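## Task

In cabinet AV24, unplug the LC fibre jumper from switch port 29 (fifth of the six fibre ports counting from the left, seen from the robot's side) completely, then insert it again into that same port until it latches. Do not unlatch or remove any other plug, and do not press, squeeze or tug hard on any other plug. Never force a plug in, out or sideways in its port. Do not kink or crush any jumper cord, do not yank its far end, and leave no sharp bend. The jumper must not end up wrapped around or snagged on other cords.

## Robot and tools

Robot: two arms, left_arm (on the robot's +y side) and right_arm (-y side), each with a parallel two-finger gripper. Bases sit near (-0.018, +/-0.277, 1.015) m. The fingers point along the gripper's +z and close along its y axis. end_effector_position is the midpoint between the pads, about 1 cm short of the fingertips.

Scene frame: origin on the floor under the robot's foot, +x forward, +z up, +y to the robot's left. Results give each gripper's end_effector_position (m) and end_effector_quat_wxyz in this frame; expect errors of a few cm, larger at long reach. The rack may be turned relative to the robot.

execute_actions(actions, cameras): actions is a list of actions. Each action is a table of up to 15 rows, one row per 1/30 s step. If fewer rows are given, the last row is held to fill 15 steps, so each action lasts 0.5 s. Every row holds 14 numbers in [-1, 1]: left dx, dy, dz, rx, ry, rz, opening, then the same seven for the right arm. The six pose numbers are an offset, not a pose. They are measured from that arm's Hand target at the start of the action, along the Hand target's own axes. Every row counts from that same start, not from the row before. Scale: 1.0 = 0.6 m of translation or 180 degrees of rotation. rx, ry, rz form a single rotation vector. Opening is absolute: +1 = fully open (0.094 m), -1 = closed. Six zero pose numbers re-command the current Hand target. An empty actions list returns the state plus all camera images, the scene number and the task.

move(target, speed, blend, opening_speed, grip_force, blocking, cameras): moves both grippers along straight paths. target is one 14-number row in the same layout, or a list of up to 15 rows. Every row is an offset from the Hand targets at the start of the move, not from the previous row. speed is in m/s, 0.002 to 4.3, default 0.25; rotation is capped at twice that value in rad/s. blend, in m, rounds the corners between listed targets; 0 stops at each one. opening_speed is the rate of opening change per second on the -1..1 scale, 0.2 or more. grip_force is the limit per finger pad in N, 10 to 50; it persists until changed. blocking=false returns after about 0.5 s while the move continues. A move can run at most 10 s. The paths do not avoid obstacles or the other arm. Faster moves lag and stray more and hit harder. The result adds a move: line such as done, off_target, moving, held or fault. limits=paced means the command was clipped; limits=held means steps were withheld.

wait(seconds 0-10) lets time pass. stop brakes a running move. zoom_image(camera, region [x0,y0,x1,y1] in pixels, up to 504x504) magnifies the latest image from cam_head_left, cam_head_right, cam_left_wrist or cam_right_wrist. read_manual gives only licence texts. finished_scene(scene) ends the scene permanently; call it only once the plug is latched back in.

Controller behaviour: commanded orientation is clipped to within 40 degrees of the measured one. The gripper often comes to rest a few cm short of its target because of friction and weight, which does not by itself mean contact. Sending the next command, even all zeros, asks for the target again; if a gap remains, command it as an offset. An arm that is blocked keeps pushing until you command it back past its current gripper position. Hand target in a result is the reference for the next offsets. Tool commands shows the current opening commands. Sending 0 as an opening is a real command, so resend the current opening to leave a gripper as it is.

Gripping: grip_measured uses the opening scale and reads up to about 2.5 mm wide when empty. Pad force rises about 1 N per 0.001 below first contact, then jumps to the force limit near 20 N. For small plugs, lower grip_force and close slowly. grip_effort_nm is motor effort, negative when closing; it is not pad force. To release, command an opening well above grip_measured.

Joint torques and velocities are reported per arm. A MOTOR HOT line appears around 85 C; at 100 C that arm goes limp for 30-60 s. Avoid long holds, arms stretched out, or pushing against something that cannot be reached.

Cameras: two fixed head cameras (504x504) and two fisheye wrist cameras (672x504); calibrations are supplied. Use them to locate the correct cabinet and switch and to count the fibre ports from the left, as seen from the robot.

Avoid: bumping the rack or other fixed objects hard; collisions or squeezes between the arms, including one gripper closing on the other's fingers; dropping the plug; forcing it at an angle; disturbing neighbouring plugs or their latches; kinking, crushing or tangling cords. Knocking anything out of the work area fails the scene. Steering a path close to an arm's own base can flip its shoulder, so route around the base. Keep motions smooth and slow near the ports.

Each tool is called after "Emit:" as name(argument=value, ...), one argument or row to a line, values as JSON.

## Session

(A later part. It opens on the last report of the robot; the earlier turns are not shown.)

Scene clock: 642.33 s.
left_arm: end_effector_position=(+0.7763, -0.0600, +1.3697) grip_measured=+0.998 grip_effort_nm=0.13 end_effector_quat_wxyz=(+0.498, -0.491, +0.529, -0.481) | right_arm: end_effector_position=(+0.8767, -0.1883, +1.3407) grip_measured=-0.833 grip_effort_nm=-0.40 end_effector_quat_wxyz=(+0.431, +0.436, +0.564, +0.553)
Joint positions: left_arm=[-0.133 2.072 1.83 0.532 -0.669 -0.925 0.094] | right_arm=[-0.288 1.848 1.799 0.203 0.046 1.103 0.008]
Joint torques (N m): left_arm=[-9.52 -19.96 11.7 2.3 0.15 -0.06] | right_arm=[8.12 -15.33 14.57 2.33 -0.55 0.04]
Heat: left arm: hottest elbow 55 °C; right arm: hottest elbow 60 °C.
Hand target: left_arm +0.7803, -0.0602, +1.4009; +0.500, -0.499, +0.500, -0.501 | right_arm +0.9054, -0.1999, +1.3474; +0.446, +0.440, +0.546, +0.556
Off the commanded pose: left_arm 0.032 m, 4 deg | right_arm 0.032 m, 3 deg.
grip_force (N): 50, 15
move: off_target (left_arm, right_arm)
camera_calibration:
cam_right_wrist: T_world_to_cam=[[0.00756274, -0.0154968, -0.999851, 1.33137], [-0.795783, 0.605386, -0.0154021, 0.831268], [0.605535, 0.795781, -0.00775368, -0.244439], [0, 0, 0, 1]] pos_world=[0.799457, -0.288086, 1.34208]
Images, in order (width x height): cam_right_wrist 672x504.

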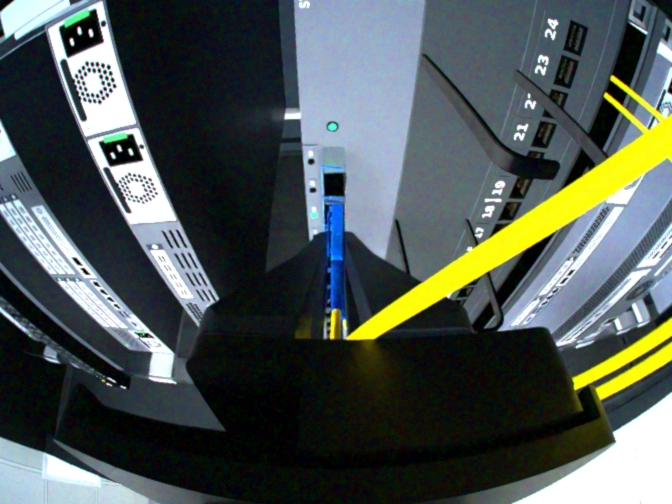

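Emit:
move(
  target=[
    [0,0,0,0,0,0,1,-0.004,0.001,0.0045,-0.003,-0.008,0,-0.88],
  ],
  speed=0.03,
)

Emit:
move(
  target=[
    [0,0,0,0,0,0,1,-0.001,0,0.004,0,0,0,-0.88],
  ],
  speed=0.03,
  cameras=["cam_left_wrist","cam_right_wrist"],
)

Emit:
zoom_image(
  camera="cam_right_wrist",
  region=[290, 150, 370, 230],
)

Emit:
zoom_image(
  camera="cam_left_wrist",
  region=[290, 260, 370, 340],
)

Scene clock: 654.27 s.
left_arm: end_effector_position=(+0.7763, -0.0600, +1.3697) grip_measured=+0.998 grip_effort_nm=0.13 end_effector_quat_wxyz=(+0.498, -0.491, +0.529, -0.481) | right_arm: end_effector_position=(+0.8784, -0.1889, +1.3404) grip_measured=-0.833 grip_effort_nm=-0.40 end_effector_quat_wxyz=(+0.433, +0.438, +0.562, +0.551)
Joint positions: left_arm=[-0.133 2.072 1.83 0.532 -0.669 -0.925 0.094] | right_arm=[-0.288 1.853 1.806 0.203 0.052 1.103 0.008]
Joint torques (N m): left_arm=[-10.29 -19.19 11.54 2.04 0.11 0.02] | right_arm=[7.88 -15.21 14.61 3.15 0.01 0.05]
Heat: left arm: hottest elbow 55 °C; right arm: hottest elbow 61 °C.
Hand target: left_arm +0.7803, -0.0602, +1.4009; +0.500, -0.499, +0.500, -0.501 | right_arm +0.9086, -0.2018, +1.3483; +0.455, +0.444, +0.538, +0.553
Off the commanded pose: left_arm 0.032 m, 4 deg | right_arm 0.034 m, 4 deg.
grip_force (N): 50, 15
move: off_target (left_arm, right_arm)

Scene clock: 655.03 s.
left_arm: end_effector_position=(+0.7763, -0.0600, +1.3697) grip_measured=+0.998 grip_effort_nm=0.13 end_effector_quat_wxyz=(+0.498, -0.491, +0.529, -0.481) | right_arm: end_effector_position=(+0.8799, -0.1885, +1.3404) grip_measured=-0.833 grip_effort_nm=-0.40 end_effector_quat_wxyz=(+0.434, +0.439, +0.562, +0.551)
Joint positions: left_arm=[-0.133 2.072 1.83 0.532 -0.669 -0.925 0.094] | right_arm=[-0.288 1.858 1.812 0.203 0.052 1.103 0.008]
Joint torques (N m): left_arm=[-10.17 -19.6 11.74 2 0.11 -0.07] | right_arm=[8 -15.44 14.72 3.17 0.04 0.03]
Heat: left arm: hottest elbow 55 °C; right arm: hottest elbow 61 °C.
Hand target: left_arm +0.7803, -0.0602, +1.4009; +0.500, -0.499, +0.500, -0.501 | right_arm +0.9110, -0.2019, +1.3483; +0.455, +0.444, +0.538, +0.553
Off the commanded pose: left_arm 0.032 m, 4 deg | right_arm 0.035 m, 4 deg.
grip_force (N): 50, 15
move: off_target (left_arm, right_arm)
camera_calibration:
cam_left_wrist: T_world_to_cam=[[0.0400783, -0.0430564, 0.998268, -1.40263], [-0.58897, -0.808077, -0.0112074, 0.428329], [0.807161, -0.587501, -0.0577453, -0.45537], [0, 0, 0, 1]] pos_world=[0.676044, 0.0182005, 1.3787]
cam_right_wrist: T_world_to_cam=[[0.00785698, -0.0153756, -0.999851, 1.33076], [-0.791244, 0.611301, -0.0156182, 0.831435], [0.61145, 0.791249, -0.00736288, -0.252901], [0, 0, 0, 1]] pos_world=[0.802049, -0.287688, 1.34168]
Images, in order (width x height): cam_left_wrist 672x504, cam_right_wrist 672x504.

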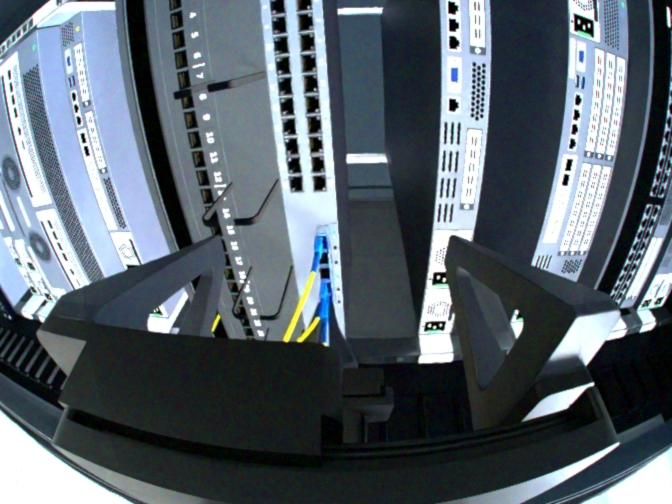

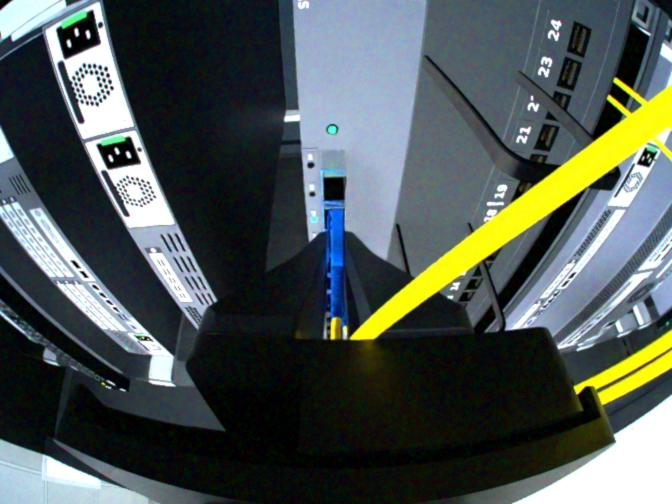

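Scaled by 6.300 from the camera's 672x504 image, which has a finer 960x720 frame.

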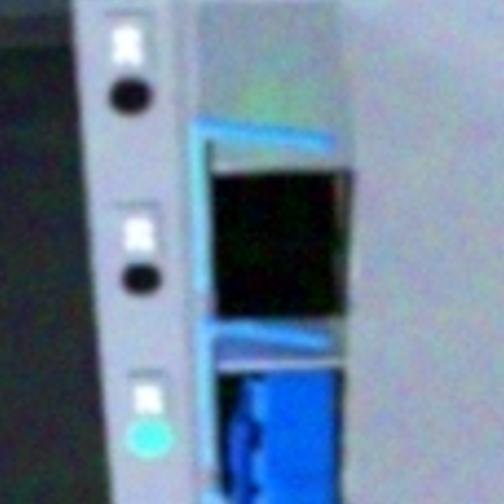

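Scaled by 6.300 from the camera's 672x504 image, which has a finer 960x720 frame.

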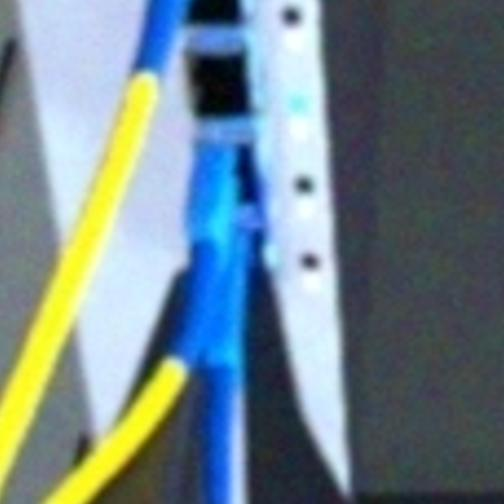

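Moving freely now. Continue 4 mm more.

Emit:
move(
  target=[
    [0,0,0,0,0,0,1,-0.0015,0,0.0055,0,0,0,-0.88],
  ],
  speed=0.02,
)

Emit:
move(
  target=[
    [0,0,0,0,0,0,1,-0.001,0,0.0025,0,0,0,-0.88],
  ],
  speed=0.02,
  cameras=["cam_left_wrist","cam_right_wrist"],
)

Emit:
zoom_image(
  camera="cam_left_wrist",
  region=[290, 260, 370, 340],
)

Scene clock: 660.00 s.
left_arm: end_effector_position=(+0.7763, -0.0600, +1.3697) grip_measured=+0.998 grip_effort_nm=0.13 end_effector_quat_wxyz=(+0.498, -0.491, +0.529, -0.481) | right_arm: end_effector_position=(+0.8817, -0.1883, +1.3406) grip_measured=-0.833 grip_effort_nm=-0.40 end_effector_quat_wxyz=(+0.435, +0.439, +0.561, +0.551)
Joint positions: left_arm=[-0.133 2.072 1.83 0.532 -0.669 -0.925 0.094] | right_arm=[-0.288 1.863 1.819 0.203 0.054 1.103 0.008]
Joint torques (N m): left_arm=[-9.88 -19.49 11.59 2.17 0.14 -0.09] | right_arm=[7.77 -16.03 15.39 2.7 -0.14 0.04]
Heat: left arm: hottest elbow 55 °C; right arm: hottest elbow 63 °C.
Hand target: left_arm +0.7803, -0.0602, +1.4009; +0.500, -0.499, +0.500, -0.501 | right_arm +0.9145, -0.2022, +1.3485; +0.455, +0.444, +0.538, +0.553
Off the commanded pose: left_arm 0.032 m, 4 deg | right_arm 0.036 m, 4 deg.
grip_force (N): 50, 15
move: off_target (left_arm, right_arm)

Scene clock: 660.70 s.
left_arm: end_effector_position=(+0.7763, -0.0600, +1.3697) grip_measured=+0.998 grip_effort_nm=0.13 end_effector_quat_wxyz=(+0.498, -0.491, +0.529, -0.481) | right_arm: end_effector_position=(+0.8817, -0.1882, +1.3403) grip_measured=-0.833 grip_effort_nm=-0.40 end_effector_quat_wxyz=(+0.434, +0.439, +0.561, +0.551)
Joint positions: left_arm=[-0.133 2.072 1.83 0.532 -0.669 -0.925 0.094] | right_arm=[-0.288 1.863 1.819 0.203 0.054 1.103 0.008]
Joint torques (N m): left_arm=[-10.23 -19.43 11.71 2.28 0.15 -0.06] | right_arm=[7.47 -14.86 15.47 2.7 -0.14 0.07]
Heat: left arm: hottest elbow 55 °C; right arm: hottest elbow 63 °C.
Hand target: left_arm +0.7803, -0.0602, +1.4009; +0.500, -0.499, +0.500, -0.501 | right_arm +0.9161, -0.2023, +1.3481; +0.455, +0.444, +0.538, +0.553
Off the commanded pose: left_arm 0.032 m, 4 deg | right_arm 0.038 m, 4 deg.
grip_force (N): 50, 15
move: off_target (left_arm, right_arm)
camera_calibration:
cam_left_wrist: T_world_to_cam=[[0.0400783, -0.0430564, 0.998268, -1.40263], [-0.58897, -0.808077, -0.0112074, 0.428329], [0.807161, -0.587501, -0.0577453, -0.45537], [0, 0, 0, 1]] pos_world=[0.676044, 0.0182005, 1.3787]
cam_right_wrist: T_world_to_cam=[[0.00900875, -0.01508, -0.999846, 1.32971], [-0.790055, 0.612817, -0.0163613, 0.832868], [0.61297, 0.790081, -0.00639335, -0.257133], [0, 0, 0, 1]] pos_world=[0.803647, -0.287189, 1.34148]
Images, in order (width x height): cam_left_wrist 672x504, cam_right_wrist 672x504.

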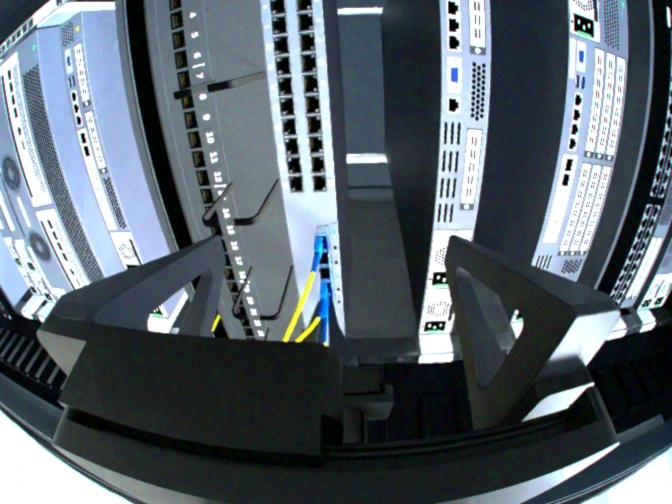

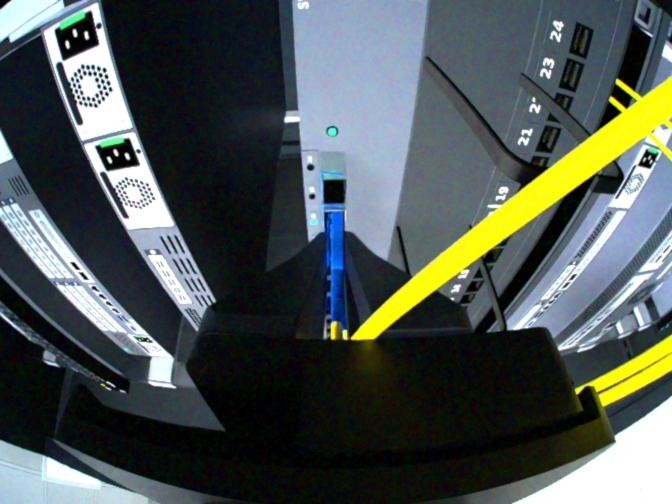

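Scaled by 6.300 from the camera's 672x504 image, which has a finer 960x720 frame.

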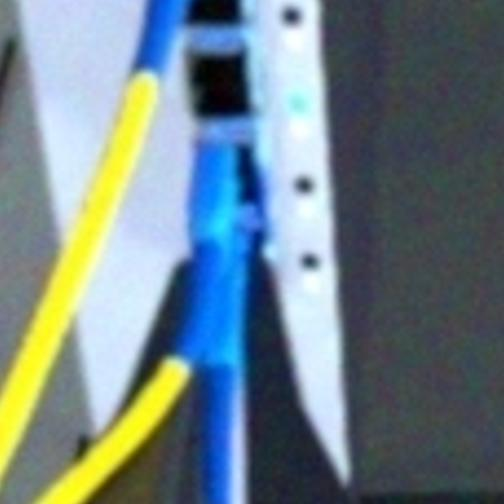

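Emit:
move(
  target=[
    [0,0,0,0,0,0,1,-0.0015,0,0.0055,0,0,0,-0.88],
  ],
  speed=0.02,
)

Emit:
move(
  target=[
    [0,0,0,0,0,0,1,-0.0008,0,0.003,0,0,0,-0.88],
  ],
  speed=0.02,
)

Scene clock: 665.00 s.
left_arm: end_effector_position=(+0.7763, -0.0600, +1.3697) grip_measured=+0.998 grip_effort_nm=0.13 end_effector_quat_wxyz=(+0.498, -0.491, +0.529, -0.481) | right_arm: end_effector_position=(+0.8847, -0.1880, +1.3407) grip_measured=-0.833 grip_effort_nm=-0.40 end_effector_quat_wxyz=(+0.436, +0.439, +0.559, +0.551)
Joint positions: left_arm=[-0.133 2.072 1.83 0.532 -0.669 -0.925 0.094] | right_arm=[-0.288 1.871 1.831 0.203 0.056 1.103 0.008]
Joint torques (N m): left_arm=[-9.93 -19.9 11.67 2.09 0.13 -0.05] | right_arm=[7.36 -15.09 15.65 2.37 -0.36 0.04]
Heat: left arm: hottest elbow 55 °C; right arm: hottest elbow 67 °C.
Hand target: left_arm +0.7803, -0.0602, +1.4009; +0.500, -0.499, +0.500, -0.501 | right_arm +0.9194, -0.2025, +1.3486; +0.455, +0.444, +0.538, +0.553
Off the commanded pose: left_arm 0.032 m, 4 deg | right_arm 0.038 m, 3 deg.
grip_force (N): 50, 15
move: off_target (left_arm, right_arm)

Scene clock: 665.70 s.
left_arm: end_effector_position=(+0.7763, -0.0600, +1.3697) grip_measured=+0.998 grip_effort_nm=0.13 end_effector_quat_wxyz=(+0.498, -0.491, +0.529, -0.481) | right_arm: end_effector_position=(+0.8847, -0.1880, +1.3407) grip_measured=-0.833 grip_effort_nm=-0.41 end_effector_quat_wxyz=(+0.436, +0.439, +0.559, +0.551)
Joint positions: left_arm=[-0.133 2.072 1.83 0.532 -0.669 -0.925 0.094] | right_arm=[-0.288 1.871 1.831 0.203 0.056 1.103 0.008]
Joint torques (N m): left_arm=[-9.7 -20.13 11.77 2.13 0.13 -0.08] | right_arm=[7.65 -14.39 16.14 2.33 -0.34 0.05]
Heat: left arm: hottest elbow 55 °C; right arm: hottest elbow 68 °C.
Hand target: left_arm +0.7803, -0.0602, +1.4009; +0.500, -0.499, +0.500, -0.501 | right_arm +0.9213, -0.2026, +1.3486; +0.455, +0.444, +0.538, +0.553
Off the commanded pose: left_arm 0.032 m, 4 deg | right_arm 0.040 m, 3 deg.
grip_force (N): 50, 15
move: off_target (left_arm, right_arm)

Emit:
move(
  target=[
    [0,0,0,0,0,0,1,0.0025,0,-0.018,0,0,0,-0.88],
  ],
  speed=0.03,
)

Emit:
move(
  target=[
    [0,0,0,0,0,0,1,0,0,0,0,0,0,-0.3],
  ],
  speed=0.03,
  opening_speed=0.3,
  cameras=["cam_left_wrist","cam_right_wrist"],
)

Emit:
zoom_image(
  camera="cam_left_wrist",
  region=[290, 260, 370, 340],
)

Emit:
zoom_image(
  camera="cam_right_wrist",
  region=[290, 170, 370, 250],
)

Scene clock: 672.73 s.
left_arm: end_effector_position=(+0.7763, -0.0600, +1.3697) grip_measured=+0.998 grip_effort_nm=0.13 end_effector_quat_wxyz=(+0.498, -0.491, +0.529, -0.481) | right_arm: end_effector_position=(+0.8847, -0.1881, +1.3407) grip_measured=-0.833 grip_effort_nm=-0.40 end_effector_quat_wxyz=(+0.436, +0.440, +0.559, +0.551)
Joint positions: left_arm=[-0.133 2.072 1.83 0.532 -0.669 -0.925 0.094] | right_arm=[-0.288 1.871 1.831 0.203 0.057 1.103 0.008]
Joint torques (N m): left_arm=[-10.87 -19.66 11.77 2.17 0.11 -0.04] | right_arm=[7.47 -16.91 13.65 3.03 -0.26 0.09]
Heat: left arm: hottest elbow 55 °C; right arm: hottest elbow 71 °C.
Hand target: left_arm +0.7803, -0.0602, +1.4009; +0.500, -0.499, +0.500, -0.501 | right_arm +0.9104, -0.2031, +1.3483; +0.455, +0.444, +0.538, +0.553
Off the commanded pose: left_arm 0.032 m, 4 deg | right_arm 0.031 m, 3 deg.
grip_force (N): 50, 15
move: off_target (left_arm, right_arm)

Scene clock: 674.87 s.
left_arm: end_effector_position=(+0.7763, -0.0600, +1.3697) grip_measured=+0.998 grip_effort_nm=0.13 end_effector_quat_wxyz=(+0.498, -0.491, +0.529, -0.481) | right_arm: end_effector_position=(+0.8929, -0.1882, +1.3412) grip_measured=-0.302 grip_effort_nm=0.11 end_effector_quat_wxyz=(+0.441, +0.441, +0.555, +0.551)
Joint positions: left_arm=[-0.133 2.072 1.83 0.532 -0.669 -0.925 0.094] | right_arm=[-0.289 1.895 1.865 0.204 0.062 1.103 0.033]
Joint torques (N m): left_arm=[-10.29 -19.43 11.51 2.15 0.11 -0.05] | right_arm=[7.65 -18.43 12.03 2.63 -0.47 0.07]
Heat: left arm: hottest elbow 55 °C; right arm: hottest elbow 71 °C.
Hand target: left_arm +0.7803, -0.0602, +1.4009; +0.500, -0.499, +0.500, -0.501 | right_arm +0.9104, -0.2035, +1.3482; +0.455, +0.445, +0.538, +0.553
Off the commanded pose: left_arm 0.032 m, 4 deg | right_arm 0.024 m, 3 deg.
grip_force (N): 50, 15
move: off_target (left_arm, right_arm)
camera_calibration:
cam_left_wrist: T_world_to_cam=[[0.0400783, -0.0430564, 0.998268, -1.40263], [-0.58897, -0.808077, -0.0112074, 0.428329], [0.807161, -0.587501, -0.0577453, -0.45537], [0, 0, 0, 1]] pos_world=[0.676044, 0.0182005, 1.3787]
cam_right_wrist: T_world_to_cam=[[0.0178436, -0.0121335, -0.999767, 1.32309], [-0.780067, 0.625326, -0.0215116, 0.842071], [0.625442, 0.780269, 0.00169317, -0.287751], [0, 0, 0, 1]] pos_world=[0.813235, -0.285993, 1.34138]
Images, in order (width x height): cam_left_wrist 672x504, cam_right_wrist 672x504.

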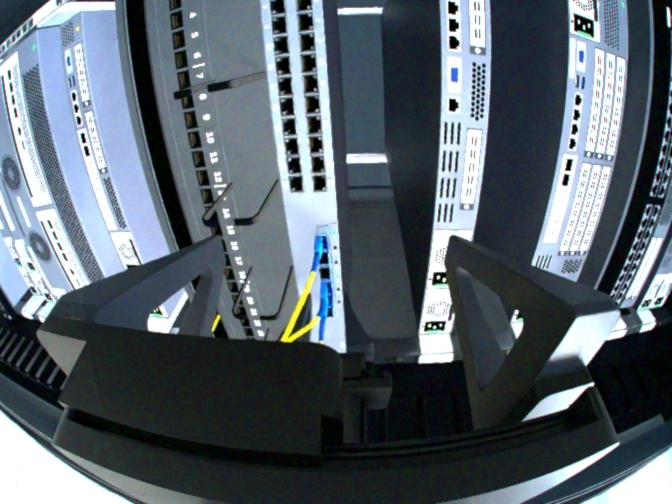

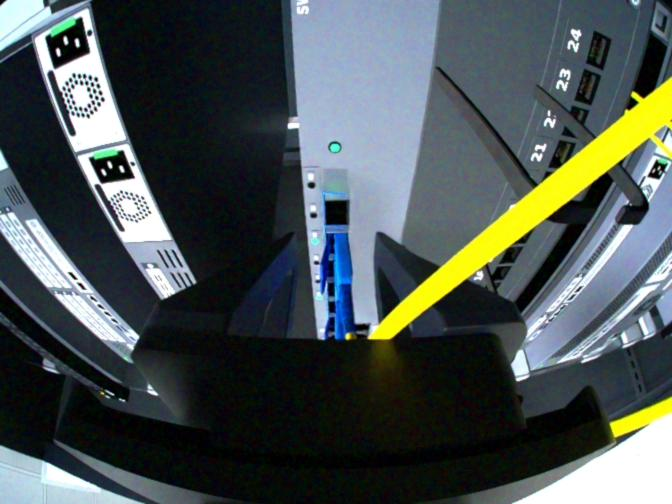

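Scaled by 6.300 from the camera's 672x504 image, which has a finer 960x720 frame.

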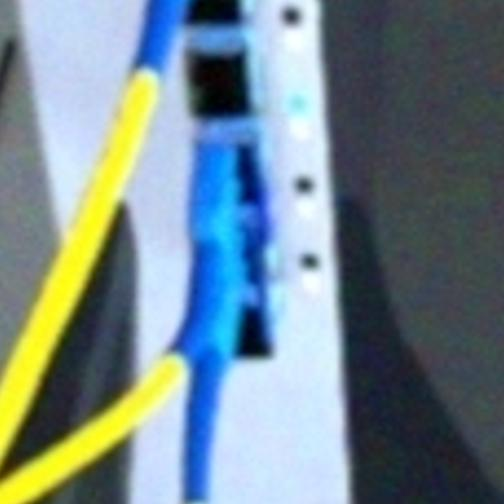

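Scaled by 6.300 from the camera's 672x504 image, which has a finer 960x720 frame.

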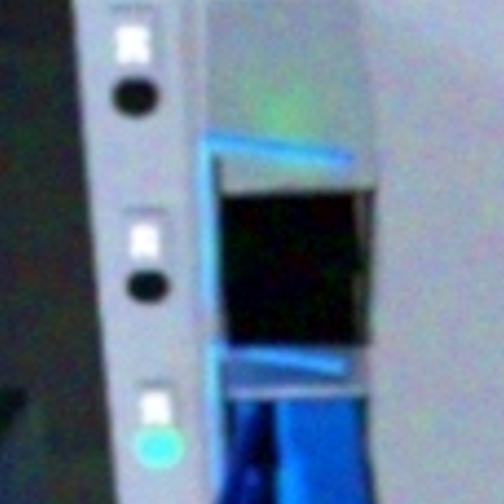

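Emit:
zoom_image(
  camera="cam_right_wrist",
  region=[290, 190, 390, 350],
)

Emit:
zoom_image(
  camera="cam_left_wrist",
  region=[280, 220, 360, 350],
)

Scaled by 3.150 from the camera's 672x504 image, which has a finer 960x720 frame.

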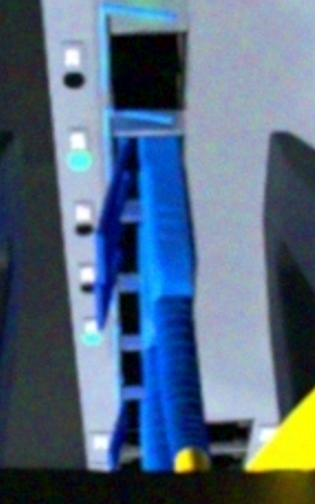

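Scaled by 3.877 from the camera's 672x504 image, which has a finer 960x720 frame.

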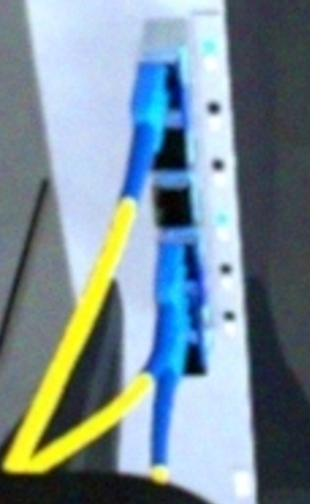

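Emit:
move(
  target=[
    [0,0,0,0,0,0,1,0.007,0,-0.035,0,0,0,-0.3],
  ],
  speed=0.04,
  cameras=["cam_left_wrist","cam_right_wrist"],
)

Emit:
zoom_image(
  camera="cam_right_wrist",
  region=[290, 170, 390, 330],
)

Emit:
zoom_image(
  camera="cam_left_wrist",
  region=[300, 270, 350, 330],
)

Scene clock: 697.03 s.
left_arm: end_effector_position=(+0.7763, -0.0600, +1.3697) grip_measured=+0.998 grip_effort_nm=0.13 end_effector_quat_wxyz=(+0.498, -0.491, +0.529, -0.481) | right_arm: end_effector_position=(+0.8900, -0.1863, +1.3351) grip_measured=-0.302 grip_effort_nm=0.11 end_effector_quat_wxyz=(+0.443, +0.442, +0.552, +0.551)
Joint positions: left_arm=[-0.133 2.072 1.83 0.532 -0.669 -0.925 0.094] | right_arm=[-0.289 1.893 1.841 0.235 0.065 1.103 0.033]
Joint torques (N m): left_arm=[-10.34 -20.01 11.78 2.21 0.12 -0.05] | right_arm=[8.88 -22.12 7.62 3.11 -0.25 0.04]
Heat: left arm: hottest elbow 55 °C; right arm: hottest elbow 68 °C.
Hand target: left_arm +0.7803, -0.0602, +1.4009; +0.500, -0.499, +0.500, -0.501 | right_arm +0.8890, -0.2032, +1.3479; +0.455, +0.444, +0.538, +0.553
Off the commanded pose: left_arm 0.032 m, 4 deg | right_arm 0.021 m, 2 deg.
grip_force (N): 50, 15
move: off_target (left_arm, right_arm)
camera_calibration:
cam_left_wrist: T_world_to_cam=[[0.0400783, -0.0430564, 0.998268, -1.40263], [-0.58897, -0.808077, -0.0112074, 0.428329], [0.807161, -0.587501, -0.0577453, -0.45537], [0, 0, 0, 1]] pos_world=[0.676044, 0.0182005, 1.3787]
cam_right_wrist: T_world_to_cam=[[0.022923, -0.0106354, -0.999681, 1.31268], [-0.776662, 0.629441, -0.0245057, 0.840241], [0.6295, 0.776976, 0.00616855, -0.2976], [0, 0, 0, 1]] pos_world=[0.809832, -0.283693, 1.33468]
Images, in order (width x height): cam_left_wrist 672x504, cam_right_wrist 672x504.

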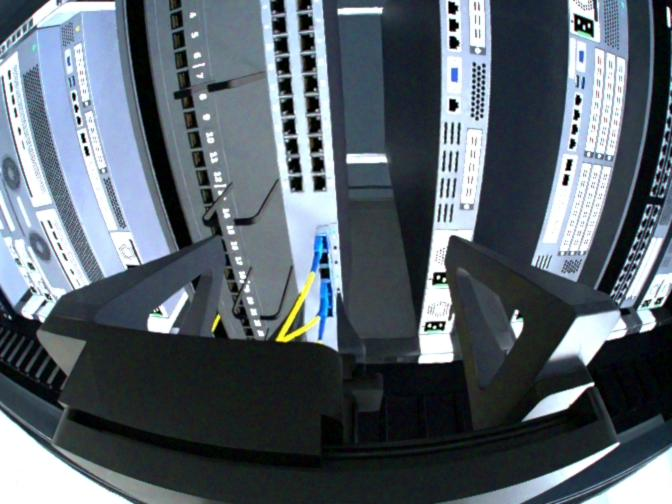

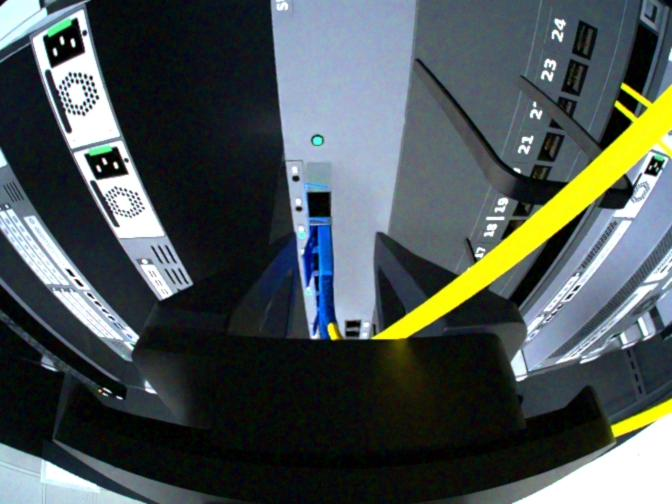

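Scaled by 3.150 from the camera's 672x504 image, which has a finer 960x720 frame.

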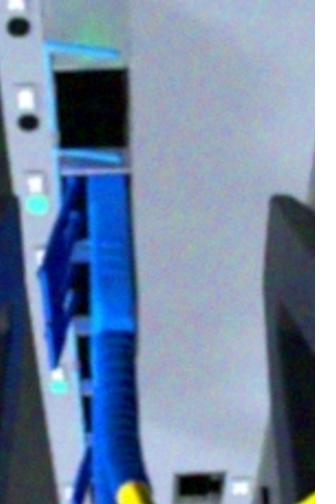

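Scaled by 8.400 from the camera's 672x504 image, which has a finer 960x720 frame.

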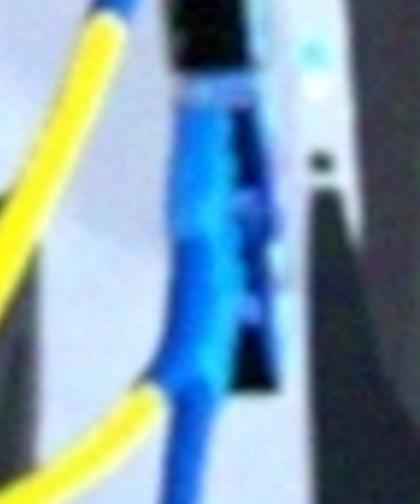

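Emit:
move(
  target=[
    [0,0,0,0,0,0,1,0.017,-0.0005,-0.064,0.007,0.008,0,-0.3],
    [0,0,0,0,0,0,1,0.0031,-0.0025,0.0118,0.007,0.008,0,-0.3],
  ],
  speed=0.05,
  cameras=["cam_left_wrist","cam_right_wrist"],
)

Emit:
zoom_image(
  camera="cam_right_wrist",
  region=[290, 170, 390, 330],
)

Emit:
zoom_image(
  camera="cam_left_wrist",
  region=[300, 270, 350, 330],
)

Scene clock: 707.53 s.
left_arm: end_effector_position=(+0.7763, -0.0600, +1.3697) grip_measured=+0.998 grip_effort_nm=0.13 end_effector_quat_wxyz=(+0.498, -0.491, +0.529, -0.481) | right_arm: end_effector_position=(+0.8800, -0.1893, +1.3418) grip_measured=-0.302 grip_effort_nm=0.10 end_effector_quat_wxyz=(+0.436, +0.439, +0.558, +0.553)
Joint positions: left_arm=[-0.133 2.072 1.83 0.532 -0.669 -0.925 0.094] | right_arm=[-0.287 1.858 1.809 0.216 0.055 1.105 0.033]
Joint torques (N m): left_arm=[-10.52 -19.43 11.51 2.15 0.11 -0.03] | right_arm=[8.18 -17.96 11.93 1.66 -0.51 0.03]
Heat: left arm: hottest elbow 56 °C; right arm: hottest elbow 64 °C.
Hand target: left_arm +0.7803, -0.0602, +1.4009; +0.500, -0.499, +0.500, -0.501 | right_arm +0.8956, -0.1999, +1.3464; +0.443, +0.442, +0.550, +0.553
Off the commanded pose: left_arm 0.032 m, 4 deg | right_arm 0.020 m, 1 deg.
grip_force (N): 50, 15
move: off_target (left_arm, right_arm)
camera_calibration:
cam_left_wrist: T_world_to_cam=[[0.0400783, -0.0430564, 0.998268, -1.40263], [-0.58897, -0.808077, -0.0112074, 0.428329], [0.807161, -0.587501, -0.0577453, -0.45537], [0, 0, 0, 1]] pos_world=[0.676044, 0.0182005, 1.3787]
cam_right_wrist: T_world_to_cam=[[0.0150219, -0.011236, -0.999824, 1.32657], [-0.787339, 0.616236, -0.0187547, 0.83371], [0.616338, 0.787482, 0.000410458, -0.267648], [0, 0, 0, 1]] pos_world=[0.801446, -0.288088, 1.34208]
Images, in order (width x height): cam_left_wrist 672x504, cam_right_wrist 672x504.

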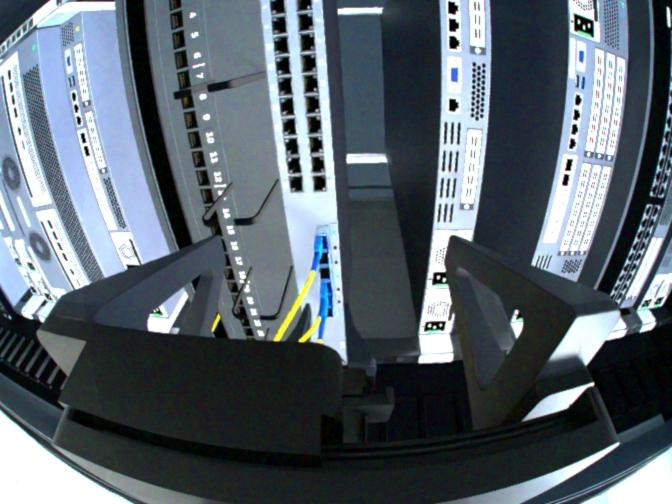

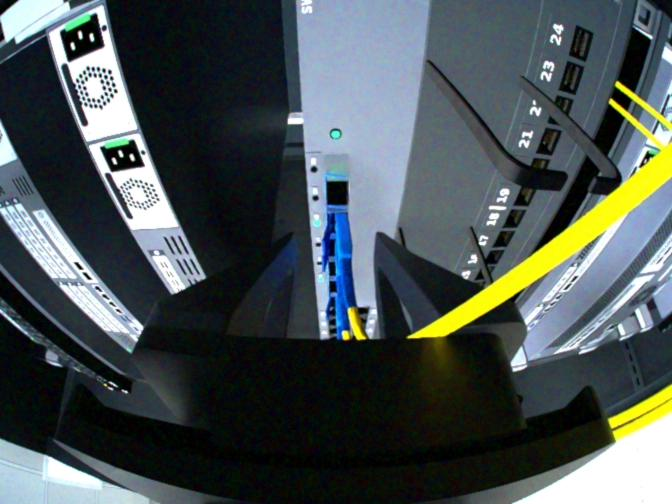

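Scaled by 3.150 from the camera's 672x504 image, which has a finer 960x720 frame.

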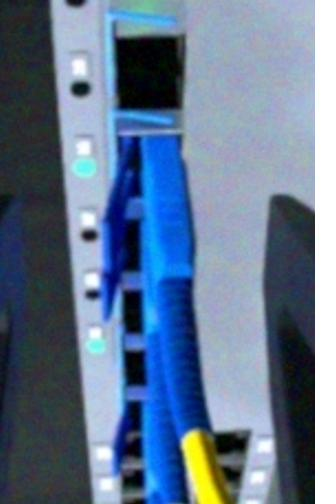

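Scaled by 8.400 from the camera's 672x504 image, which has a finer 960x720 frame.

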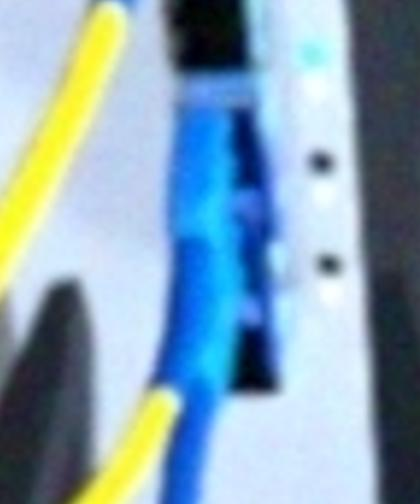

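Emit:
move(
  target=[
    [0,0,0,0,0,0,1,0,0,0,0,0,0,-0.9],
  ],
  grip_force=[50,20],
  opening_speed=0.25,
)

Emit:
move(
  target=[
    [0,0,0,0,0,0,1,-0.003,0,0.0135,0,0,0,-0.9],
  ],
  speed=0.03,
)

Emit:
move(
  target=[
    [0,0,0,0,0,0,1,-0.002,0,0.008,0,0,0,-0.9],
  ],
  speed=0.03,
  cameras=["cam_left_wrist","cam_right_wrist"],
)

Emit:
zoom_image(
  camera="cam_right_wrist",
  region=[290, 170, 390, 330],
)

Emit:
zoom_image(
  camera="cam_left_wrist",
  region=[300, 270, 350, 330],
)

Scene clock: 716.73 s.
left_arm: end_effector_position=(+0.7763, -0.0600, +1.3697) grip_measured=+0.998 grip_effort_nm=0.13 end_effector_quat_wxyz=(+0.498, -0.491, +0.529, -0.481) | right_arm: end_effector_position=(+0.8801, -0.1893, +1.3404) grip_measured=-0.833 grip_effort_nm=-0.49 end_effector_quat_wxyz=(+0.435, +0.440, +0.559, +0.552)
Joint positions: left_arm=[-0.133 2.072 1.83 0.532 -0.669 -0.925 0.094] | right_arm=[-0.288 1.858 1.809 0.212 0.055 1.105 0.008]
Joint torques (N m): left_arm=[-10.23 -19.08 11.63 1.98 0.11 -0.05] | right_arm=[8.53 -18.08 12.03 1.91 -0.44 0.06]
Heat: left arm: hottest elbow 56 °C; right arm: hottest elbow 64 °C.
Hand target: left_arm +0.7803, -0.0602, +1.4009; +0.500, -0.499, +0.500, -0.501 | right_arm +0.8956, -0.2000, +1.3464; +0.443, +0.442, +0.550, +0.553
Off the commanded pose: left_arm 0.032 m, 4 deg | right_arm 0.020 m, 1 deg.
grip_force (N): 50, 20
move: off_target (left_arm, right_arm)

Scene clock: 717.43 s.
left_arm: end_effector_position=(+0.7763, -0.0600, +1.3697) grip_measured=+0.998 grip_effort_nm=0.13 end_effector_quat_wxyz=(+0.498, -0.491, +0.529, -0.481) | right_arm: end_effector_position=(+0.8804, -0.1892, +1.3401) grip_measured=-0.833 grip_effort_nm=-0.50 end_effector_quat_wxyz=(+0.434, +0.440, +0.561, +0.551)
Joint positions: left_arm=[-0.133 2.072 1.83 0.532 -0.669 -0.925 0.094] | right_arm=[-0.288 1.858 1.813 0.204 0.055 1.105 0.008]
Joint torques (N m): left_arm=[-10.05 -19.6 11.63 2.15 0.14 -0.03] | right_arm=[8.23 -16.26 13.83 1.76 -0.63 0.03]
Heat: left arm: hottest elbow 56 °C; right arm: hottest elbow 64 °C.
Hand target: left_arm +0.7803, -0.0602, +1.4009; +0.500, -0.499, +0.500, -0.501 | right_arm +0.9039, -0.2001, +1.3465; +0.443, +0.442, +0.550, +0.553
Off the commanded pose: left_arm 0.032 m, 4 deg | right_arm 0.027 m, 2 deg.
grip_force (N): 50, 20
move: off_target (left_arm, right_arm)

Scene clock: 718.13 s.
left_arm: end_effector_position=(+0.7763, -0.0600, +1.3697) grip_measured=+0.998 grip_effort_nm=0.13 end_effector_quat_wxyz=(+0.498, -0.491, +0.529, -0.481) | right_arm: end_effector_position=(+0.8808, -0.1889, +1.3398) grip_measured=-0.833 grip_effort_nm=-0.50 end_effector_quat_wxyz=(+0.432, +0.440, +0.563, +0.550)
Joint positions: left_arm=[-0.133 2.072 1.83 0.532 -0.669 -0.925 0.094] | right_arm=[-0.288 1.859 1.817 0.194 0.055 1.105 0.008]
Joint torques (N m): left_arm=[-9.88 -19.55 11.64 2.25 0.11 -0.04] | right_arm=[7.88 -16.09 14.75 1.8 -0.74 0.04]
Heat: left arm: hottest elbow 56 °C; right arm: hottest elbow 64 °C.
Hand target: left_arm +0.7803, -0.0602, +1.4009; +0.500, -0.499, +0.500, -0.501 | right_arm +0.9089, -0.2000, +1.3462; +0.443, +0.442, +0.550, +0.553
Off the commanded pose: left_arm 0.032 m, 4 deg | right_arm 0.031 m, 2 deg.
grip_force (N): 50, 20
move: off_target (left_arm, right_arm)
camera_calibration:
cam_left_wrist: T_world_to_cam=[[0.0400783, -0.0430564, 0.998268, -1.40263], [-0.58897, -0.808077, -0.0112074, 0.428329], [0.807161, -0.587501, -0.0577453, -0.45537], [0, 0, 0, 1]] pos_world=[0.676044, 0.0182005, 1.3787]
cam_right_wrist: T_world_to_cam=[[0.00139382, -0.0154264, -0.99988, 1.33586], [-0.790895, 0.611861, -0.0105425, 0.825379], [0.611951, 0.790815, -0.0113479, -0.248253], [0, 0, 0, 1]] pos_world=[0.802845, -0.288089, 1.34158]
Images, in order (width x height): cam_left_wrist 672x504, cam_right_wrist 672x504.

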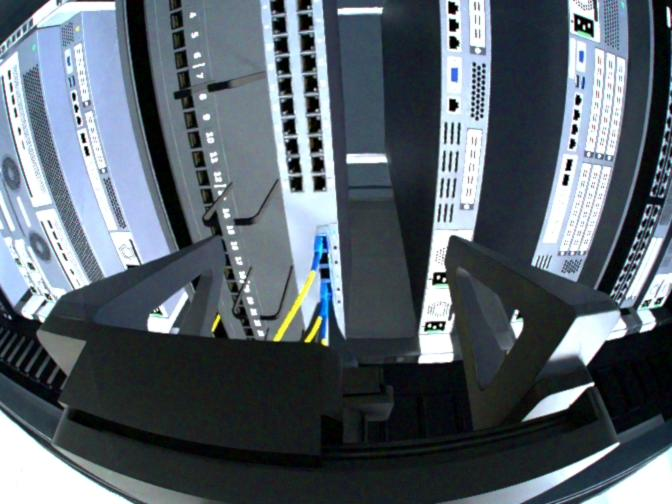

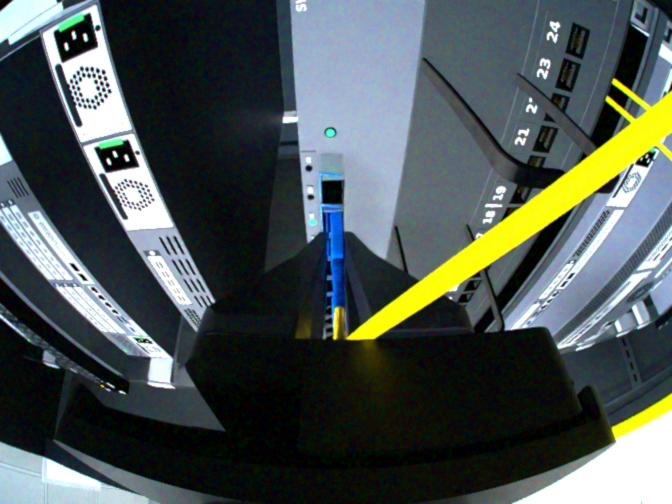

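Scaled by 3.150 from the camera's 672x504 image, which has a finer 960x720 frame.

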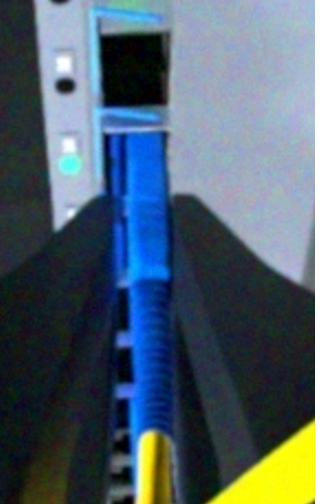

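Scaled by 8.400 from the camera's 672x504 image, which has a finer 960x720 frame.

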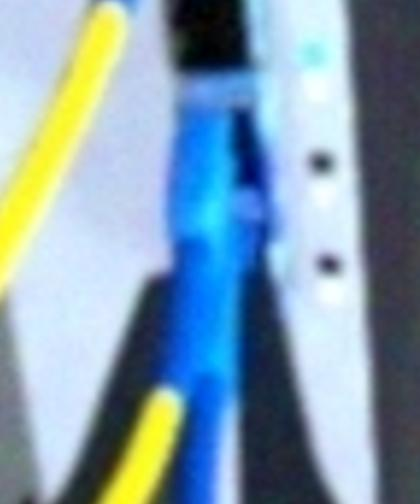

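Emit:
move(
  target=[
    [0,0,0,0,0,0,1,-0.004,0.001,0.006,-0.007,-0.006,0,-0.9],
  ],
  speed=0.03,
)

Emit:
move(
  target=[
    [0,0,0,0,0,0,1,-0.001,0,0.006,0,0,0,-0.9],
  ],
  speed=0.03,
)

Emit:
move(
  target=[
    [0,0,0,0,0,0,1,-0.001,0,0.006,0,0,0,-0.9],
  ],
  speed=0.03,
  cameras=["cam_left_wrist","cam_right_wrist"],
)

Emit:
zoom_image(
  camera="cam_right_wrist",
  region=[290, 170, 390, 330],
)

Emit:
zoom_image(
  camera="cam_left_wrist",
  region=[300, 270, 350, 330],
)

Scene clock: 726.50 s.
left_arm: end_effector_position=(+0.7763, -0.0600, +1.3697) grip_measured=+0.998 grip_effort_nm=0.13 end_effector_quat_wxyz=(+0.498, -0.491, +0.529, -0.481) | right_arm: end_effector_position=(+0.8810, -0.1890, +1.3397) grip_measured=-0.833 grip_effort_nm=-0.49 end_effector_quat_wxyz=(+0.432, +0.441, +0.563, +0.550)
Joint positions: left_arm=[-0.133 2.072 1.83 0.532 -0.669 -0.925 0.094] | right_arm=[-0.288 1.859 1.817 0.195 0.056 1.105 0.008]
Joint torques (N m): left_arm=[-9.99 -19.72 11.81 2.13 0.15 -0.02] | right_arm=[8.06 -15.03 14.76 3.15 -0.52 0.05]
Heat: left arm: hottest elbow 56 °C; right arm: hottest elbow 65 °C.
Hand target: left_arm +0.7803, -0.0602, +1.4009; +0.500, -0.499, +0.500, -0.501 | right_arm +0.9129, -0.2017, +1.3470; +0.453, +0.443, +0.539, +0.554
Off the commanded pose: left_arm 0.032 m, 4 deg | right_arm 0.035 m, 4 deg.
grip_force (N): 50, 20
move: off_target (left_arm, right_arm)

Scene clock: 727.23 s.
left_arm: end_effector_position=(+0.7763, -0.0600, +1.3697) grip_measured=+0.998 grip_effort_nm=0.13 end_effector_quat_wxyz=(+0.498, -0.491, +0.529, -0.481) | right_arm: end_effector_position=(+0.8820, -0.1886, +1.3398) grip_measured=-0.833 grip_effort_nm=-0.50 end_effector_quat_wxyz=(+0.433, +0.440, +0.562, +0.550)
Joint positions: left_arm=[-0.133 2.072 1.83 0.532 -0.669 -0.925 0.094] | right_arm=[-0.288 1.863 1.822 0.196 0.055 1.105 0.008]
Joint torques (N m): left_arm=[-10.05 -20.01 11.81 2.15 0.06 -0.06] | right_arm=[7.12 -15.15 15.39 2.88 -0.6 0]
Heat: left arm: hottest elbow 56 °C; right arm: hottest elbow 65 °C.
Hand target: left_arm +0.7803, -0.0602, +1.4009; +0.500, -0.499, +0.500, -0.501 | right_arm +0.9166, -0.2015, +1.3470; +0.453, +0.443, +0.540, +0.554
Off the commanded pose: left_arm 0.032 m, 4 deg | right_arm 0.038 m, 4 deg.
grip_force (N): 50, 20
move: off_target (left_arm, right_arm)

Scene clock: 728.03 s.
left_arm: end_effector_position=(+0.7763, -0.0600, +1.3697) grip_measured=+0.998 grip_effort_nm=0.13 end_effector_quat_wxyz=(+0.498, -0.491, +0.529, -0.481) | right_arm: end_effector_position=(+0.8852, -0.1878, +1.3400) grip_measured=-0.833 grip_effort_nm=-0.50 end_effector_quat_wxyz=(+0.434, +0.440, +0.561, +0.551)
Joint positions: left_arm=[-0.133 2.072 1.83 0.532 -0.669 -0.925 0.094] | right_arm=[-0.288 1.872 1.835 0.196 0.054 1.105 0.008]
Joint torques (N m): left_arm=[-10.29 -20.13 11.62 2.15 0.1 -0.03] | right_arm=[7.88 -14.74 15.84 2.56 -0.52 0.04]
Heat: left arm: hottest elbow 56 °C; right arm: hottest elbow 65 °C.
Hand target: left_arm +0.7803, -0.0602, +1.4009; +0.500, -0.499, +0.500, -0.501 | right_arm +0.9202, -0.2015, +1.3471; +0.453, +0.443, +0.539, +0.554
Off the commanded pose: left_arm 0.032 m, 4 deg | right_arm 0.038 m, 3 deg.
grip_force (N): 50, 20
move: off_target (left_arm, right_arm)
camera_calibration:
cam_left_wrist: T_world_to_cam=[[0.0400783, -0.0430564, 0.998268, -1.40263], [-0.58897, -0.808077, -0.0112074, 0.428329], [0.807161, -0.587501, -0.0577453, -0.45537], [0, 0, 0, 1]] pos_world=[0.676044, 0.0182005, 1.3787]
cam_right_wrist: T_world_to_cam=[[0.0069071, -0.013839, -0.99988, 1.33148], [-0.789591, 0.613475, -0.0139453, 0.831877], [0.613594, 0.789593, -0.00668978, -0.25978], [0, 0, 0, 1]] pos_world=[0.807045, -0.286788, 1.34118]
Images, in order (width x height): cam_left_wrist 672x504, cam_right_wrist 672x504.

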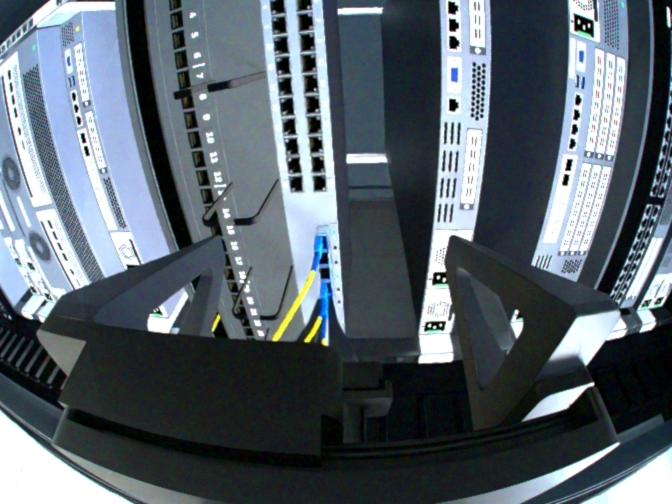

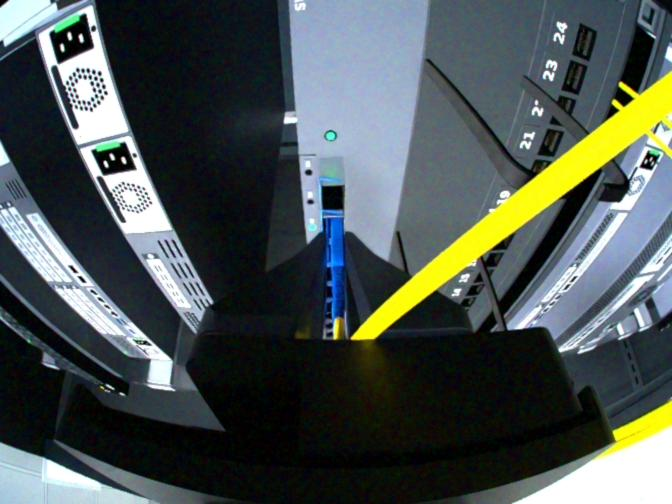

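Scaled by 3.150 from the camera's 672x504 image, which has a finer 960x720 frame.

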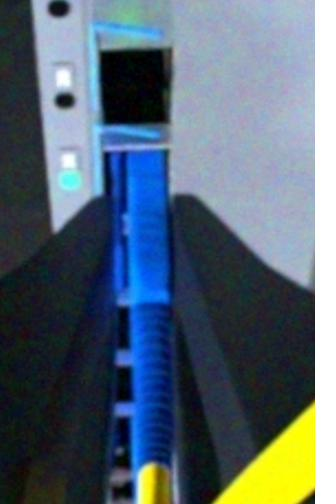

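Scaled by 8.400 from the camera's 672x504 image, which has a finer 960x720 frame.

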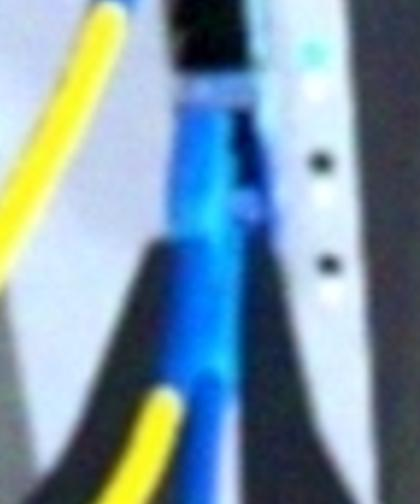

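Emit:
move(
  target=[
    [0,0,0,0,0,0,1,0.006,0.002,-0.03,0,0,0,-0.9],
  ],
  speed=0.04,
)

Emit:
move(
  target=[
    [0,0,0,0,0,0,1,0,0,0,0,0,0,-0.4],
  ],
  opening_speed=0.4,
  cameras=["cam_left_wrist","cam_right_wrist"],
)

Emit:
zoom_image(
  camera="cam_right_wrist",
  region=[290, 170, 370, 340],
)

Emit:
zoom_image(
  camera="cam_left_wrist",
  region=[300, 220, 350, 330],
)

Scene clock: 741.03 s.
left_arm: end_effector_position=(+0.7763, -0.0600, +1.3697) grip_measured=+0.998 grip_effort_nm=0.13 end_effector_quat_wxyz=(+0.498, -0.491, +0.529, -0.481) | right_arm: end_effector_position=(+0.8852, -0.1878, +1.3400) grip_measured=-0.833 grip_effort_nm=-0.49 end_effector_quat_wxyz=(+0.434, +0.440, +0.561, +0.551)
Joint positions: left_arm=[-0.133 2.072 1.83 0.532 -0.669 -0.925 0.094] | right_arm=[-0.288 1.872 1.835 0.196 0.054 1.105 0.008]
Joint torques (N m): left_arm=[-10.23 -19.66 11.6 2.1 0.11 -0.02] | right_arm=[8.23 -18.26 11.55 3.66 -0.22 0.03]
Heat: left arm: hottest elbow 56 °C; right arm: hottest elbow 72 °C.
Hand target: left_arm +0.7803, -0.0602, +1.4009; +0.500, -0.499, +0.500, -0.501 | right_arm +0.9018, -0.2014, +1.3479; +0.453, +0.443, +0.540, +0.555
Off the commanded pose: left_arm 0.032 m, 4 deg | right_arm 0.023 m, 3 deg.
grip_force (N): 50, 20
move: off_target (left_arm, right_arm)

Scene clock: 742.50 s.
left_arm: end_effector_position=(+0.7763, -0.0600, +1.3697) grip_measured=+0.998 grip_effort_nm=0.13 end_effector_quat_wxyz=(+0.498, -0.491, +0.529, -0.481) | right_arm: end_effector_position=(+0.8860, -0.1887, +1.3410) grip_measured=-0.402 grip_effort_nm=0.10 end_effector_quat_wxyz=(+0.438, +0.440, +0.557, +0.552)
Joint positions: left_arm=[-0.133 2.072 1.83 0.532 -0.669 -0.925 0.094] | right_arm=[-0.288 1.875 1.835 0.209 0.057 1.105 0.028]
Joint torques (N m): left_arm=[-10.52 -20.31 11.75 1.99 0.12 -0.09] | right_arm=[8.41 -18.37 11.67 3.04 -0.32 0.03]
Heat: left arm: hottest elbow 56 °C; right arm: hottest elbow 72 °C.
Hand target: left_arm +0.7803, -0.0602, +1.4009; +0.500, -0.499, +0.500, -0.501 | right_arm +0.9018, -0.2016, +1.3480; +0.453, +0.443, +0.539, +0.554
Off the commanded pose: left_arm 0.032 m, 4 deg | right_arm 0.022 m, 3 deg.
grip_force (N): 50, 20
move: off_target (left_arm, right_arm)
camera_calibration:
cam_left_wrist: T_world_to_cam=[[0.0400783, -0.0430564, 0.998268, -1.40263], [-0.58897, -0.808077, -0.0112074, 0.428329], [0.807161, -0.587501, -0.0577453, -0.45537], [0, 0, 0, 1]] pos_world=[0.676044, 0.0182005, 1.3787]
cam_right_wrist: T_world_to_cam=[[0.0151939, -0.0113504, -0.99982, 1.32552], [-0.784882, 0.619355, -0.0189587, 0.836672], [0.619458, 0.785029, 0.000501691, -0.275228], [0, 0, 0, 1]] pos_world=[0.807042, -0.28709, 1.34128]
Images, in order (width x height): cam_left_wrist 672x504, cam_right_wrist 672x504.

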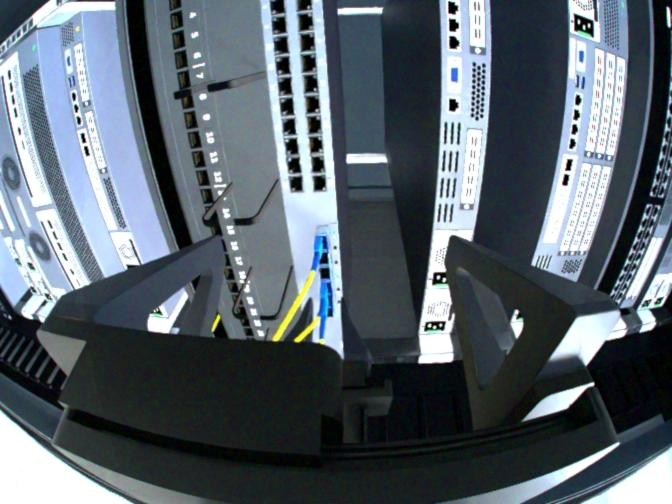

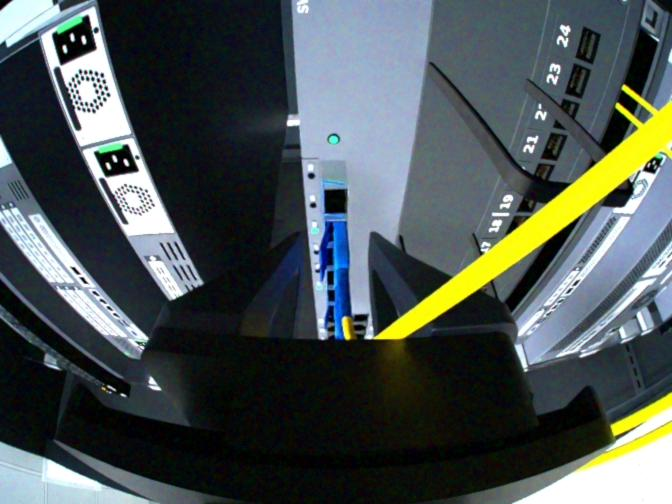

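Scaled by 2.965 from the camera's 672x504 image, which has a finer 960x720 frame.

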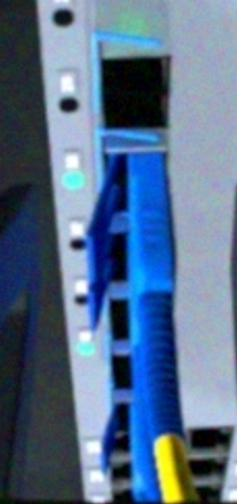

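Scaled by 4.582 from the camera's 672x504 image, which has a finer 960x720 frame.

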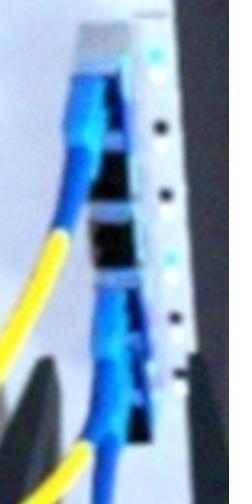

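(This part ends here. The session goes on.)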